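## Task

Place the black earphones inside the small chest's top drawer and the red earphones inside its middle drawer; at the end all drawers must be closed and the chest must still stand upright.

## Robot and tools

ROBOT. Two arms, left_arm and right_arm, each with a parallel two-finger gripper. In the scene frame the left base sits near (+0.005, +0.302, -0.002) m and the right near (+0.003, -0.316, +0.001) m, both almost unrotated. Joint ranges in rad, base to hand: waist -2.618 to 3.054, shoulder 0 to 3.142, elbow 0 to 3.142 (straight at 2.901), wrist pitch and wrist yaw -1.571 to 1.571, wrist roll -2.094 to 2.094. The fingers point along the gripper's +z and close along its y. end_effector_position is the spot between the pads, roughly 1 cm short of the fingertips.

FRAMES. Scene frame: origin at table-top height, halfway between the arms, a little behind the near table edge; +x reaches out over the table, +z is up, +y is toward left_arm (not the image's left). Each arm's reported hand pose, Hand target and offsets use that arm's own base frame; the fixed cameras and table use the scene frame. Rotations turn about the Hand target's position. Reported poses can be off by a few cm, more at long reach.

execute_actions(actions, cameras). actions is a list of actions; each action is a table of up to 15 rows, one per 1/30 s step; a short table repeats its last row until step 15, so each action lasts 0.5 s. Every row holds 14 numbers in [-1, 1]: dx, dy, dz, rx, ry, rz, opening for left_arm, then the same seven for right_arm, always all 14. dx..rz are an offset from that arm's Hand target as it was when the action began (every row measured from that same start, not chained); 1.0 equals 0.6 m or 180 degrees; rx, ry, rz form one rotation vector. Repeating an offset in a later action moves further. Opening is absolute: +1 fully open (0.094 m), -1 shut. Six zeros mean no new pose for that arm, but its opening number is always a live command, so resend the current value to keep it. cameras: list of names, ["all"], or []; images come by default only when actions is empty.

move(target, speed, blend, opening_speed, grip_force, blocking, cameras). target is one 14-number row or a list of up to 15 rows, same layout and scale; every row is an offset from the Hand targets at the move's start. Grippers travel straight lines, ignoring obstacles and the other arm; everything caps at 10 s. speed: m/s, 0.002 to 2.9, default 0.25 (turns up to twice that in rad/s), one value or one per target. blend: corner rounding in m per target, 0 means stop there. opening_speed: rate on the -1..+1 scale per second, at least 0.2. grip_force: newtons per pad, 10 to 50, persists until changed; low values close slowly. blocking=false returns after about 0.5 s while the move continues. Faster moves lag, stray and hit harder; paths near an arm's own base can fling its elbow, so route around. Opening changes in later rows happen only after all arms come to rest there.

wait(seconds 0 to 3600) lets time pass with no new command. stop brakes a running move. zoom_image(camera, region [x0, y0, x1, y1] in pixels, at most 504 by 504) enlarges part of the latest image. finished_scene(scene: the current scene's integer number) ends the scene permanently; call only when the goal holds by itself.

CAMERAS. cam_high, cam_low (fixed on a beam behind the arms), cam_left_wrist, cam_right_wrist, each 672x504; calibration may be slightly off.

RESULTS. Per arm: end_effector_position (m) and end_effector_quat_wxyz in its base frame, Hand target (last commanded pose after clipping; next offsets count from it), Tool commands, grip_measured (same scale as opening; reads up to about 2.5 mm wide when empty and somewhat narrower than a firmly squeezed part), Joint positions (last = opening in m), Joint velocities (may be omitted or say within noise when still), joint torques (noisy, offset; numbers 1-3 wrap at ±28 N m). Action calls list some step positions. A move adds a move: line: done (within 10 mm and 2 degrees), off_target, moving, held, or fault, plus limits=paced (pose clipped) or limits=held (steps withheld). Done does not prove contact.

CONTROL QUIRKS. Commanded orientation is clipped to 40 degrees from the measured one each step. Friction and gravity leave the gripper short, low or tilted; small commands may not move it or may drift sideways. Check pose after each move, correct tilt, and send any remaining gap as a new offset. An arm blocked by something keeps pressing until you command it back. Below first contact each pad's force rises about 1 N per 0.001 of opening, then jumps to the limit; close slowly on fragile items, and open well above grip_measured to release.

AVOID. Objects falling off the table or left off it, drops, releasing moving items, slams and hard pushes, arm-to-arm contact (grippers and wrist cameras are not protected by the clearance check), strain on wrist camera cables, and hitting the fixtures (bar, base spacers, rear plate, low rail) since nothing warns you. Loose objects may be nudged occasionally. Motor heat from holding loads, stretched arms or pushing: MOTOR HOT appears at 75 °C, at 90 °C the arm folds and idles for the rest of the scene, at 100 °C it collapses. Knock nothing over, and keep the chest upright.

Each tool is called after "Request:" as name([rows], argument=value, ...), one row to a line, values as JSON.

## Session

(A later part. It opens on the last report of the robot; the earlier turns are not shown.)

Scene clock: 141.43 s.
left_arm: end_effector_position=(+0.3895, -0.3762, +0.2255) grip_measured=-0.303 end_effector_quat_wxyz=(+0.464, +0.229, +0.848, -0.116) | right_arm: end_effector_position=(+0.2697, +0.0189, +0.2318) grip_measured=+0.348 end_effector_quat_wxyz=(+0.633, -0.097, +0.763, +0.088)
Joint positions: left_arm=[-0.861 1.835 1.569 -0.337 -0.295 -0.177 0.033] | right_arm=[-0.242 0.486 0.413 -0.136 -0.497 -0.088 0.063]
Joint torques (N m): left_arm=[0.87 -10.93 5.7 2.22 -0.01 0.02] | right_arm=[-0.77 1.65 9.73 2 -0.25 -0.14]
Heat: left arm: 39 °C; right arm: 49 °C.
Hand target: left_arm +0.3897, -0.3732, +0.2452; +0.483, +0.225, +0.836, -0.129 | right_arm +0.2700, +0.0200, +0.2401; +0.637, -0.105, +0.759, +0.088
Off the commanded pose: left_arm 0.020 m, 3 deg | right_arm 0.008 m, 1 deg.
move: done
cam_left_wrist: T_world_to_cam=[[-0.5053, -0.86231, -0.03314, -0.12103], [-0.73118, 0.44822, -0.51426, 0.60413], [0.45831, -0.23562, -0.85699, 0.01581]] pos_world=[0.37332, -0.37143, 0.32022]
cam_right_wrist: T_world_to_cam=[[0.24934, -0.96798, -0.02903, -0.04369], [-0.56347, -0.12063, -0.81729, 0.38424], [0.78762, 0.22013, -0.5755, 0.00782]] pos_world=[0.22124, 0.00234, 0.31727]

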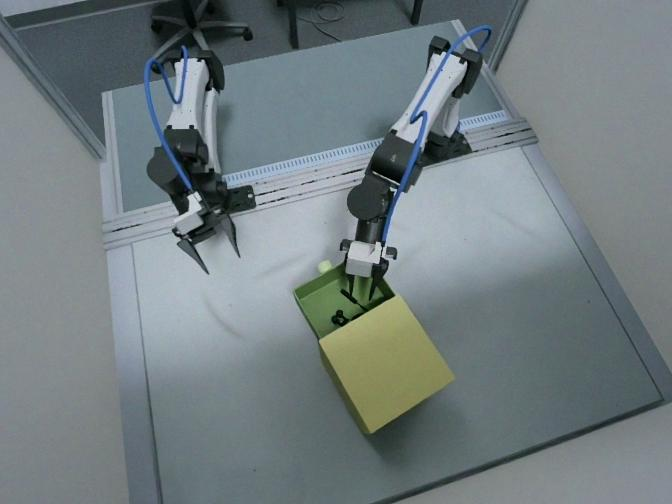

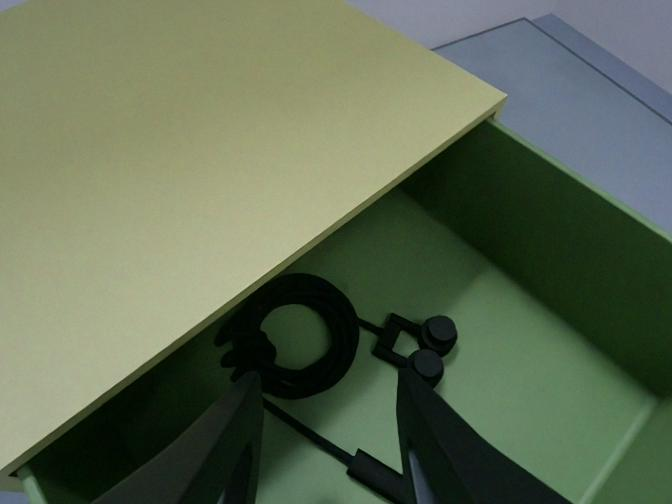

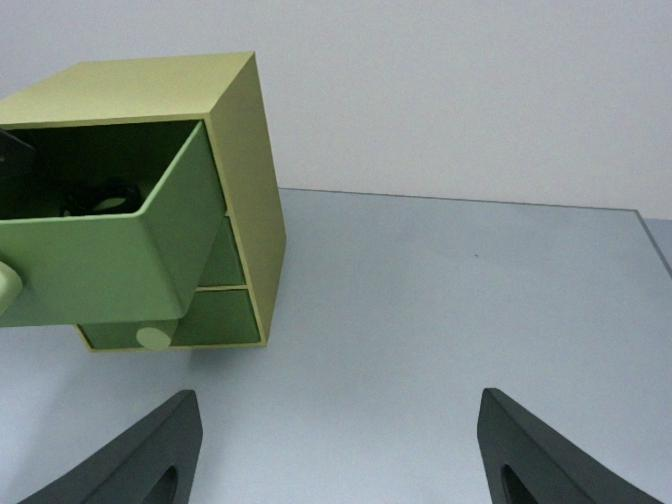

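Request:
move([
  [0, 0, 0.1913, 0, 0, 0, -0.3, 0.0083, 0.1167, -0.0335, 0, 0, 0, 0.35],
  [-0.1662, 0.4220, 0.2080, 0, 0, 0, -0.3, 0.0243, 0.3105, -0.0552, 0, 0, 0, 0.35],
], speed=[0.25, 0.33], blend=[0.03, 0], cameras=["cam_high", "cam_right_wrist", "cam_left_wrist"])

Scene clock: 146.77 s.
left_arm: end_effector_position=(+0.2904, -0.1201, +0.3740) grip_measured=-0.303 end_effector_quat_wxyz=(+0.488, +0.219, +0.835, -0.128) | right_arm: end_effector_position=(+0.2817, +0.2025, +0.1972) grip_measured=+0.348 end_effector_quat_wxyz=(+0.629, -0.117, +0.764, +0.082)
Joint positions: left_arm=[-0.28 1.088 1.481 -0.919 0.203 0.116 0.033] | right_arm=[0.922 1.05 0.43 0.377 0.627 0.121 0.063]
Joint torques (N m): left_arm=[0.83 -1.77 4.89 1.96 0.17 0.03] | right_arm=[0.29 -1.09 9.39 2.15 0.24 0.07]
Heat: left arm: 40 °C; right arm: 49 °C.
Hand target: left_arm +0.2900, -0.1200, +0.3699; +0.483, +0.224, +0.836, -0.129 | right_arm +0.2846, +0.2063, +0.2069; +0.637, -0.105, +0.759, +0.088
Off the commanded pose: left_arm 0.004 m, 1 deg | right_arm 0.011 m, 2 deg.
move: off_target (right_arm)
cam_left_wrist: T_world_to_cam=[[-0.49991, -0.86591, -0.01702, 0.0467], [-0.70975, 0.42086, -0.56491, 0.50265], [0.49633, -0.27033, -0.82497, 0.2217]] pos_world=[0.27007, -0.11117, 0.46765]
cam_right_wrist: T_world_to_cam=[[0.27169, -0.96237, 0.00551, 0.11577], [-0.56308, -0.1636, -0.81005, 0.39209], [0.78047, 0.21698, -0.58634, -0.05722]] pos_world=[0.23398, 0.18797, 0.28343]
Images, in order (width x height): cam_high 672x504, cam_left_wrist 672x504, cam_right_wrist 672x504.

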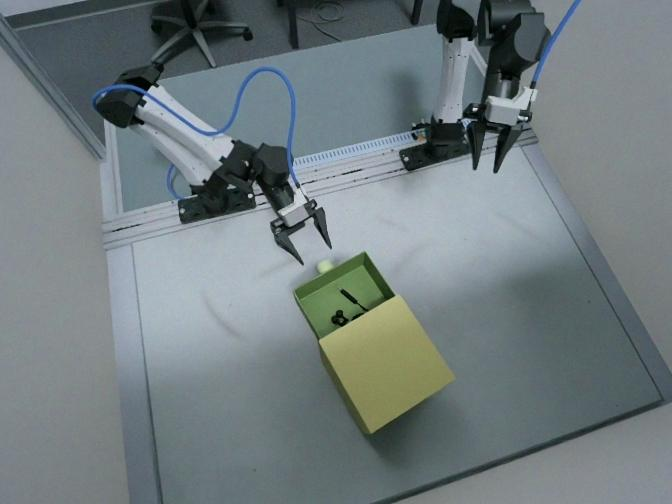

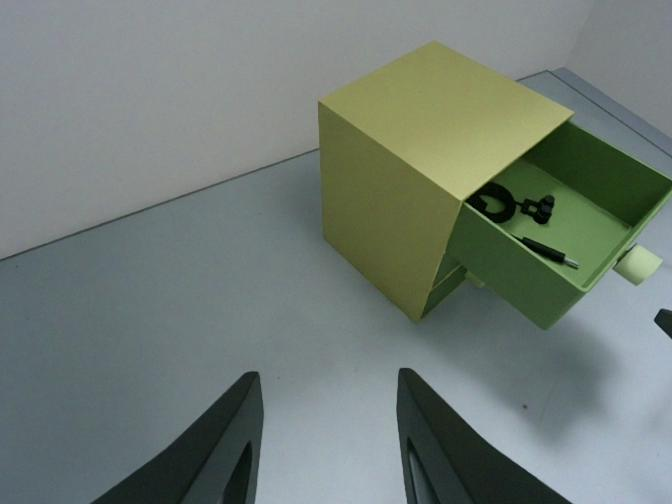

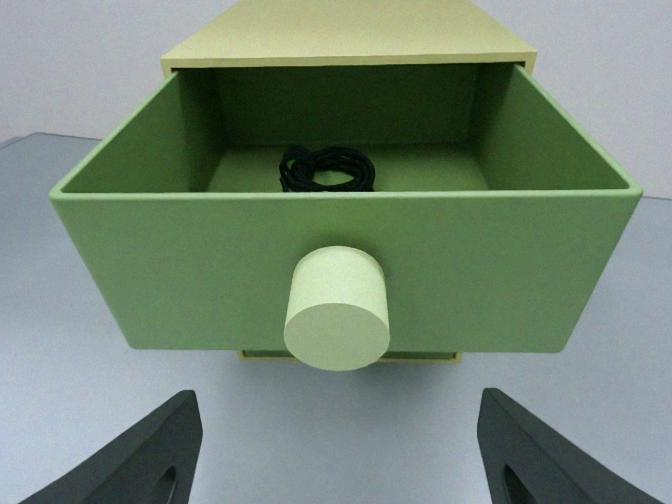

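Request:
move([
  [0, 0, 0, 0, 0, 0, -0.3, 0.0722, 0.0204, 0.0085, 0, 0, 0, 0.35],
  [0, 0, 0, 0, 0, 0, -0.3, 0.21805, 0.0617, 0.0218, 0, 0, 0, 0.35],
  [0, 0, 0, 0, 0, 0, -0.3, 0.2485, 0.0703, 0.0252, 0, 0, 0, 0.35],
], speed=[0.08, 0.12, 0.04], blend=[0.01, 0.01, 0], cameras=["cam_high", "cam_right_wrist", "cam_low", "cam_left_wrist"])

Scene clock: 150.63 s.
left_arm: end_effector_position=(+0.2903, -0.1203, +0.3740) grip_measured=-0.303 end_effector_quat_wxyz=(+0.488, +0.220, +0.835, -0.129) | right_arm: end_effector_position=(+0.4275, +0.2427, +0.2199) grip_measured=+0.348 end_effector_quat_wxyz=(+0.634, -0.099, +0.762, +0.082)
Joint positions: left_arm=[-0.28 1.088 1.481 -0.919 0.204 0.117 0.033] | right_arm=[0.65 1.609 0.912 0.5 0.385 0.073 0.063]
Joint torques (N m): left_arm=[0.88 -1.76 4.92 1.94 0.19 0.05] | right_arm=[-0.65 -4.72 9.42 2.2 -0.19 -0.1]
Heat: left arm: 39 °C; right arm: 49 °C.
Hand target: left_arm +0.2900, -0.1200, +0.3700; +0.483, +0.224, +0.836, -0.129 | right_arm +0.4336, +0.2486, +0.2220; +0.637, -0.105, +0.759, +0.088
Off the commanded pose: left_arm 0.004 m, 1 deg | right_arm 0.009 m, 1 deg.
move: done; blend cut to 0.0095 m at target 2
cam_left_wrist: T_world_to_cam=[[-0.5009, -0.86534, -0.01673, 0.04667], [-0.70933, 0.42151, -0.56495, 0.50264], [0.49593, -0.27112, -0.82495, 0.22171]] pos_world=[0.26997, -0.11137, 0.46765]
cam_right_wrist: T_world_to_cam=[[0.24547, -0.96928, -0.0156, 0.1322], [-0.56097, -0.1289, -0.81774, 0.49143], [0.7906, 0.20948, -0.57538, -0.17127]] pos_world=[0.37863, 0.22737, 0.30538]

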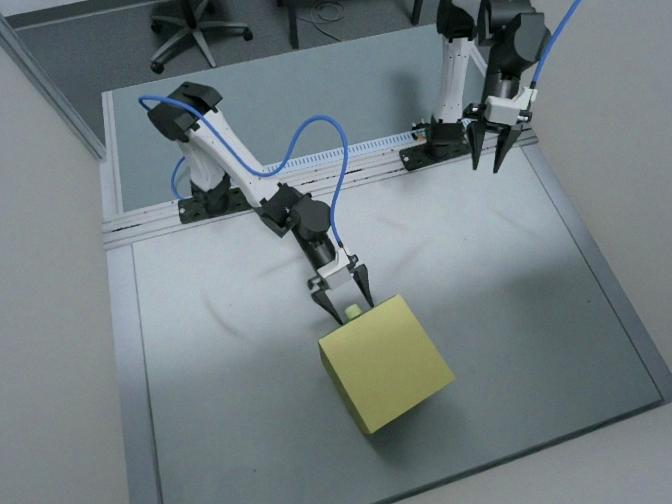

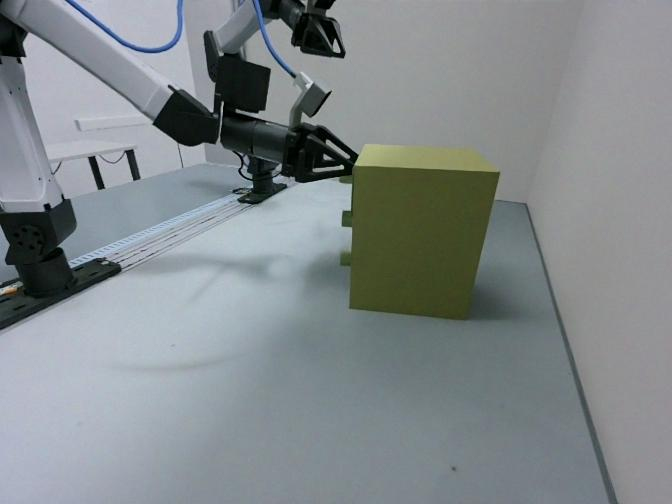

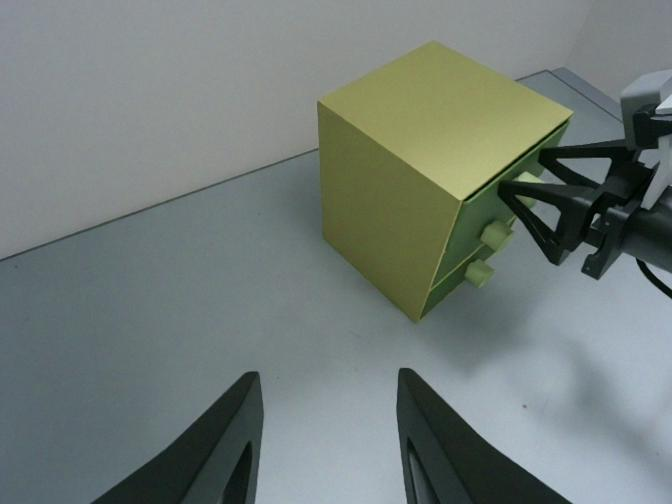

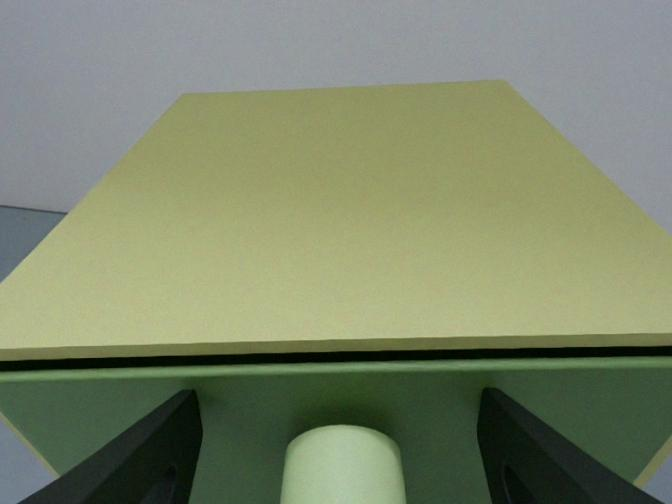

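Request:
move([
  [0, 0, 0, 0, 0, 0, -0.3, 0.0138, 0.0037, -0.003, 0, 0, 0, 0.35],
], speed=0.04, cameras=["cam_high", "cam_right_wrist", "cam_left_wrist"])

Scene clock: 154.77 s.
left_arm: end_effector_position=(+0.2903, -0.1203, +0.3740) grip_measured=-0.303 end_effector_quat_wxyz=(+0.488, +0.220, +0.835, -0.129) | right_arm: end_effector_position=(+0.4327, +0.2441, +0.2194) grip_measured=+0.348 end_effector_quat_wxyz=(+0.634, -0.099, +0.762, +0.081)
Joint positions: left_arm=[-0.28 1.088 1.481 -0.919 0.204 0.117 0.033] | right_arm=[0.644 1.629 0.931 0.501 0.38 0.072 0.063]
Joint torques (N m): left_arm=[0.88 -1.77 4.89 1.96 0.19 0.04] | right_arm=[-0.96 -3.99 10.07 2.26 -0.22 -0.09]
Heat: left arm: 38 °C; right arm: 50 °C.
Hand target: left_arm +0.2900, -0.1200, +0.3700; +0.483, +0.224, +0.836, -0.129 | right_arm +0.4419, +0.2507, +0.2204; +0.637, -0.105, +0.759, +0.088
Off the commanded pose: left_arm 0.004 m, 1 deg | right_arm 0.011 m, 1 deg.
move: off_target (right_arm)
cam_left_wrist: T_world_to_cam=[[-0.5009, -0.86534, -0.01673, 0.04667], [-0.70933, 0.42151, -0.56495, 0.50264], [0.49593, -0.27112, -0.82495, 0.22171]] pos_world=[0.26997, -0.11137, 0.46765]
cam_right_wrist: T_world_to_cam=[[0.245, -0.96941, -0.0146, 0.13238], [-0.5612, -0.12952, -0.81749, 0.4943], [0.79059, 0.20848, -0.57576, -0.17565]] pos_world=[0.38383, 0.22897, 0.30488]
Images, in order (width x height): cam_high 672x504, cam_left_wrist 672x504, cam_right_wrist 672x504.

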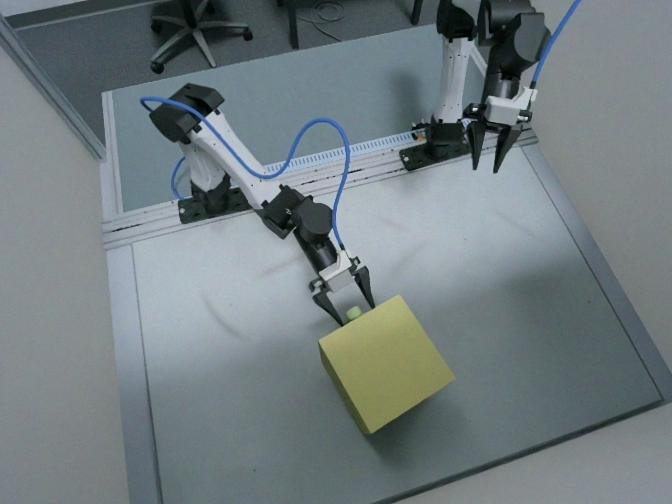

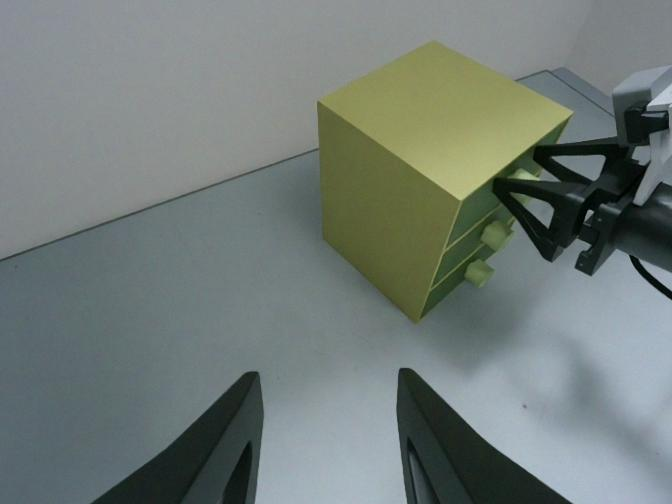

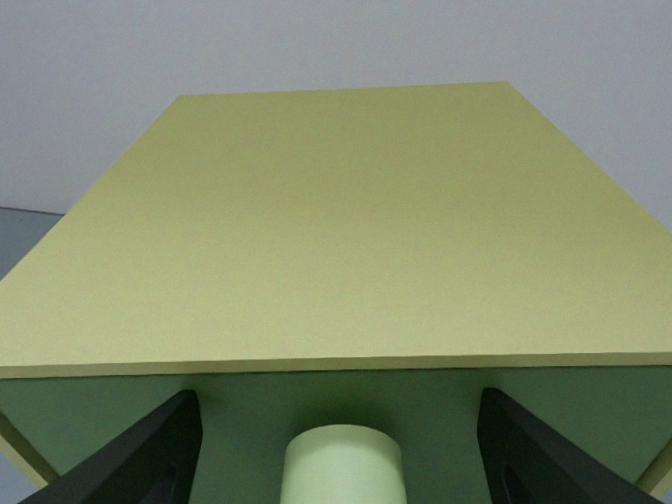

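Request:
zoom_image(camera="cam_left_wrist", region=[400, 80, 600, 340])

Request:
zoom_image(camera="cam_right_wrist", region=[0, 320, 360, 504])

Request:
zoom_image(camera="cam_high", region=[300, 270, 470, 440])

Scaled by 1.938 from the camera's image (finer frame: 960x720).

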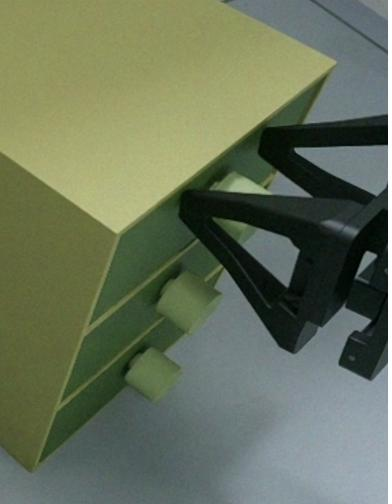

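Scaled by 1.400 from the camera's image (finer frame: 960x720).

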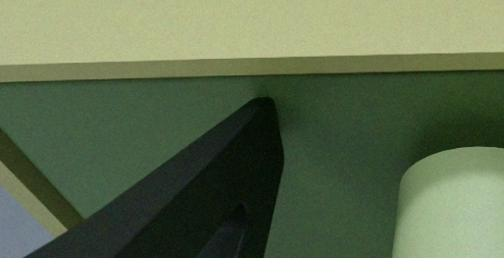

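Scaled by 2.965 from the camera's image (finer frame: 960x720).

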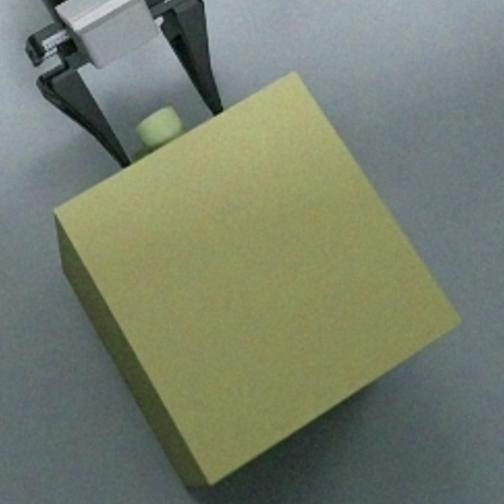

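Request:
move([
  [0, 0, 0, 0, 0, 0, -0.3, -0.125, -0.0354, 0, 0, 0, 0, 0.35],
], speed=0.2, cameras=["all"])

Scene clock: 156.77 s.
left_arm: end_effector_position=(+0.2903, -0.1203, +0.3740) grip_measured=-0.303 end_effector_quat_wxyz=(+0.488, +0.220, +0.835, -0.129) | right_arm: end_effector_position=(+0.3712, +0.2327, +0.2141) grip_measured=+0.348 end_effector_quat_wxyz=(+0.632, -0.115, +0.761, +0.084)
Joint positions: left_arm=[-0.28 1.088 1.481 -0.919 0.204 0.117 0.033] | right_arm=[0.729 1.417 0.714 0.497 0.439 0.072 0.063]
Joint torques (N m): left_arm=[0.85 -1.8 4.88 1.94 0.17 0.04] | right_arm=[0.28 -7.05 6.43 2.04 0.18 0.1]
Heat: left arm: 38 °C; right arm: 50 °C.
Hand target: left_arm +0.2900, -0.1200, +0.3700; +0.483, +0.224, +0.836, -0.129 | right_arm +0.3669, +0.2294, +0.2202; +0.637, -0.105, +0.759, +0.088
Off the commanded pose: left_arm 0.004 m, 1 deg | right_arm 0.008 m, 1 deg.
move: done
cam_left_wrist: T_world_to_cam=[[-0.5009, -0.86534, -0.01673, 0.04667], [-0.70933, 0.42151, -0.56495, 0.50264], [0.49593, -0.27112, -0.82495, 0.22171]] pos_world=[0.26997, -0.11137, 0.46765]
cam_right_wrist: T_world_to_cam=[[0.27233, -0.9622, 0.00003, 0.1213], [-0.55708, -0.15769, -0.81535, 0.45861], [0.78453, 0.22203, -0.57897, -0.12801]] pos_world=[0.32287, 0.21746, 0.29981]

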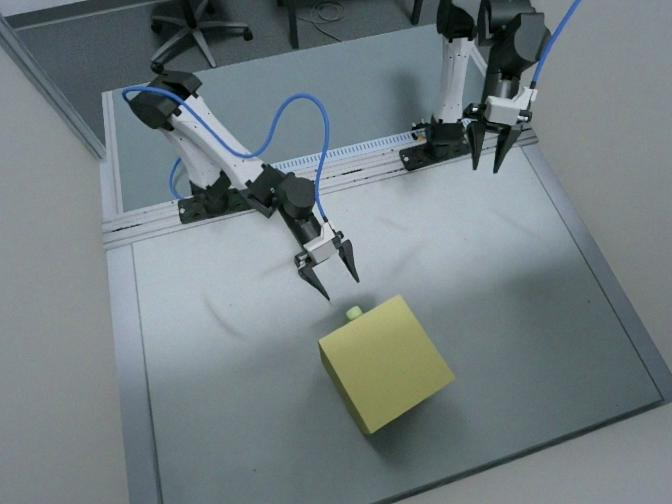

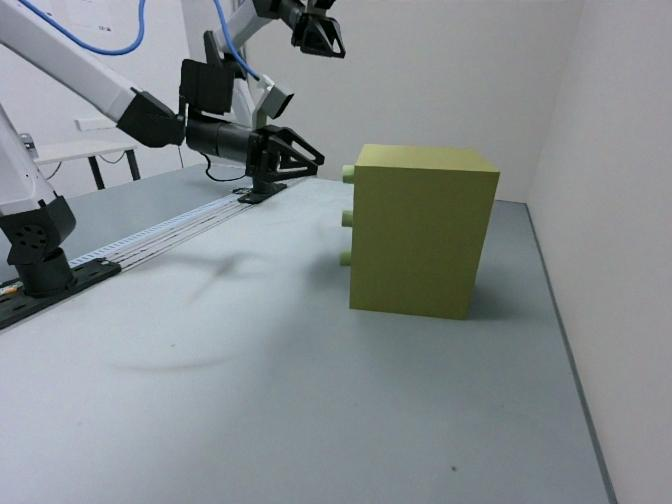

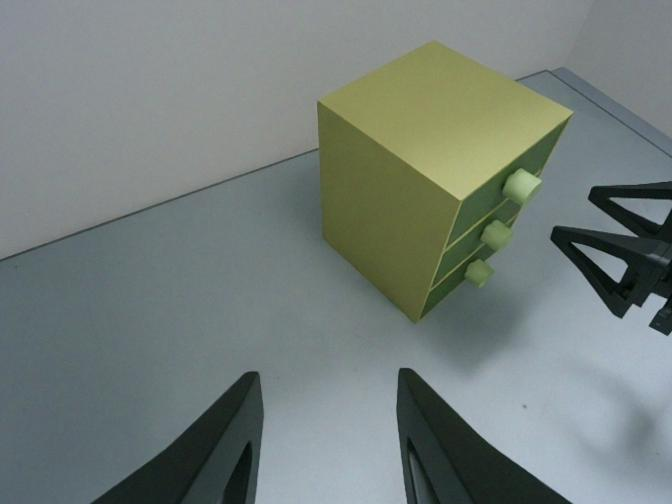

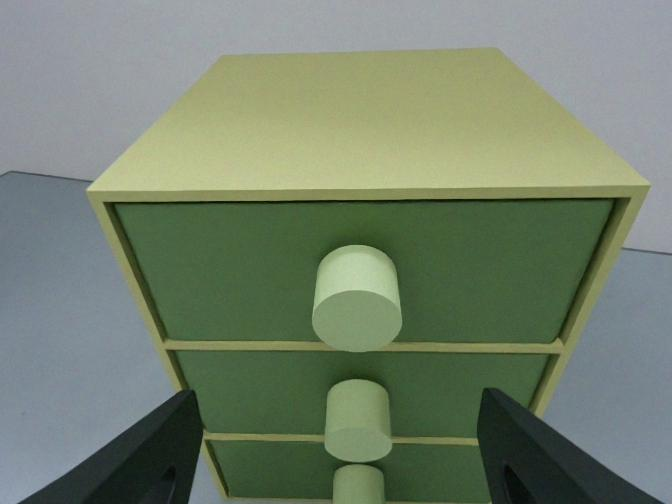

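Request:
zoom_image(camera="cam_right_wrist", region=[80, 170, 380, 504])

Request:
zoom_image(camera="cam_low", region=[320, 130, 420, 320])

Request:
zoom_image(camera="cam_left_wrist", region=[400, 90, 600, 340])

Scaled by 1.509 from the camera's image (finer frame: 960x720).

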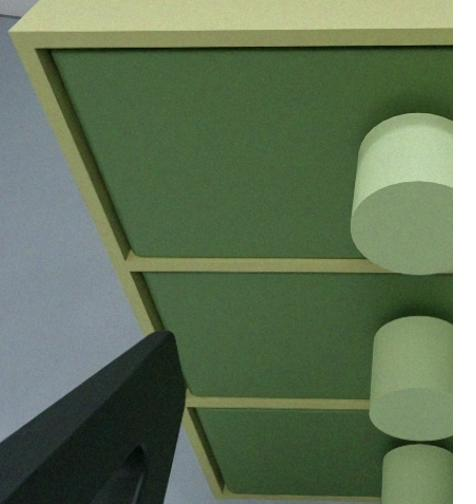

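Scaled by 2.653 from the camera's image (finer frame: 960x720).

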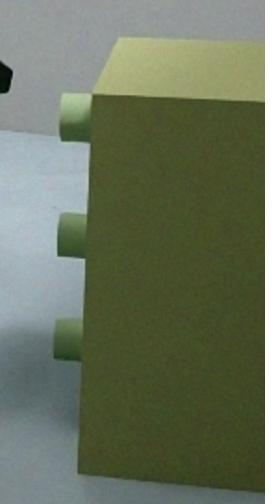

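Scaled by 2.016 from the camera's image (finer frame: 960x720).

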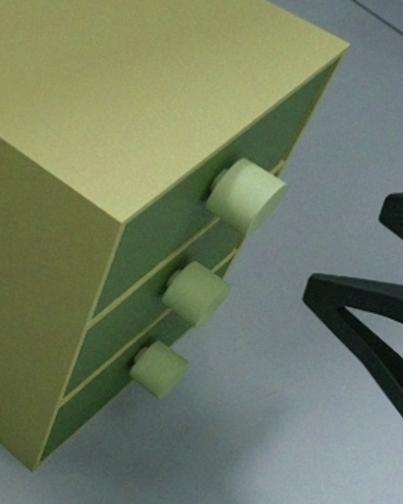

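Request:
finished_scene(scene=2)

The scene is finished: the task was done.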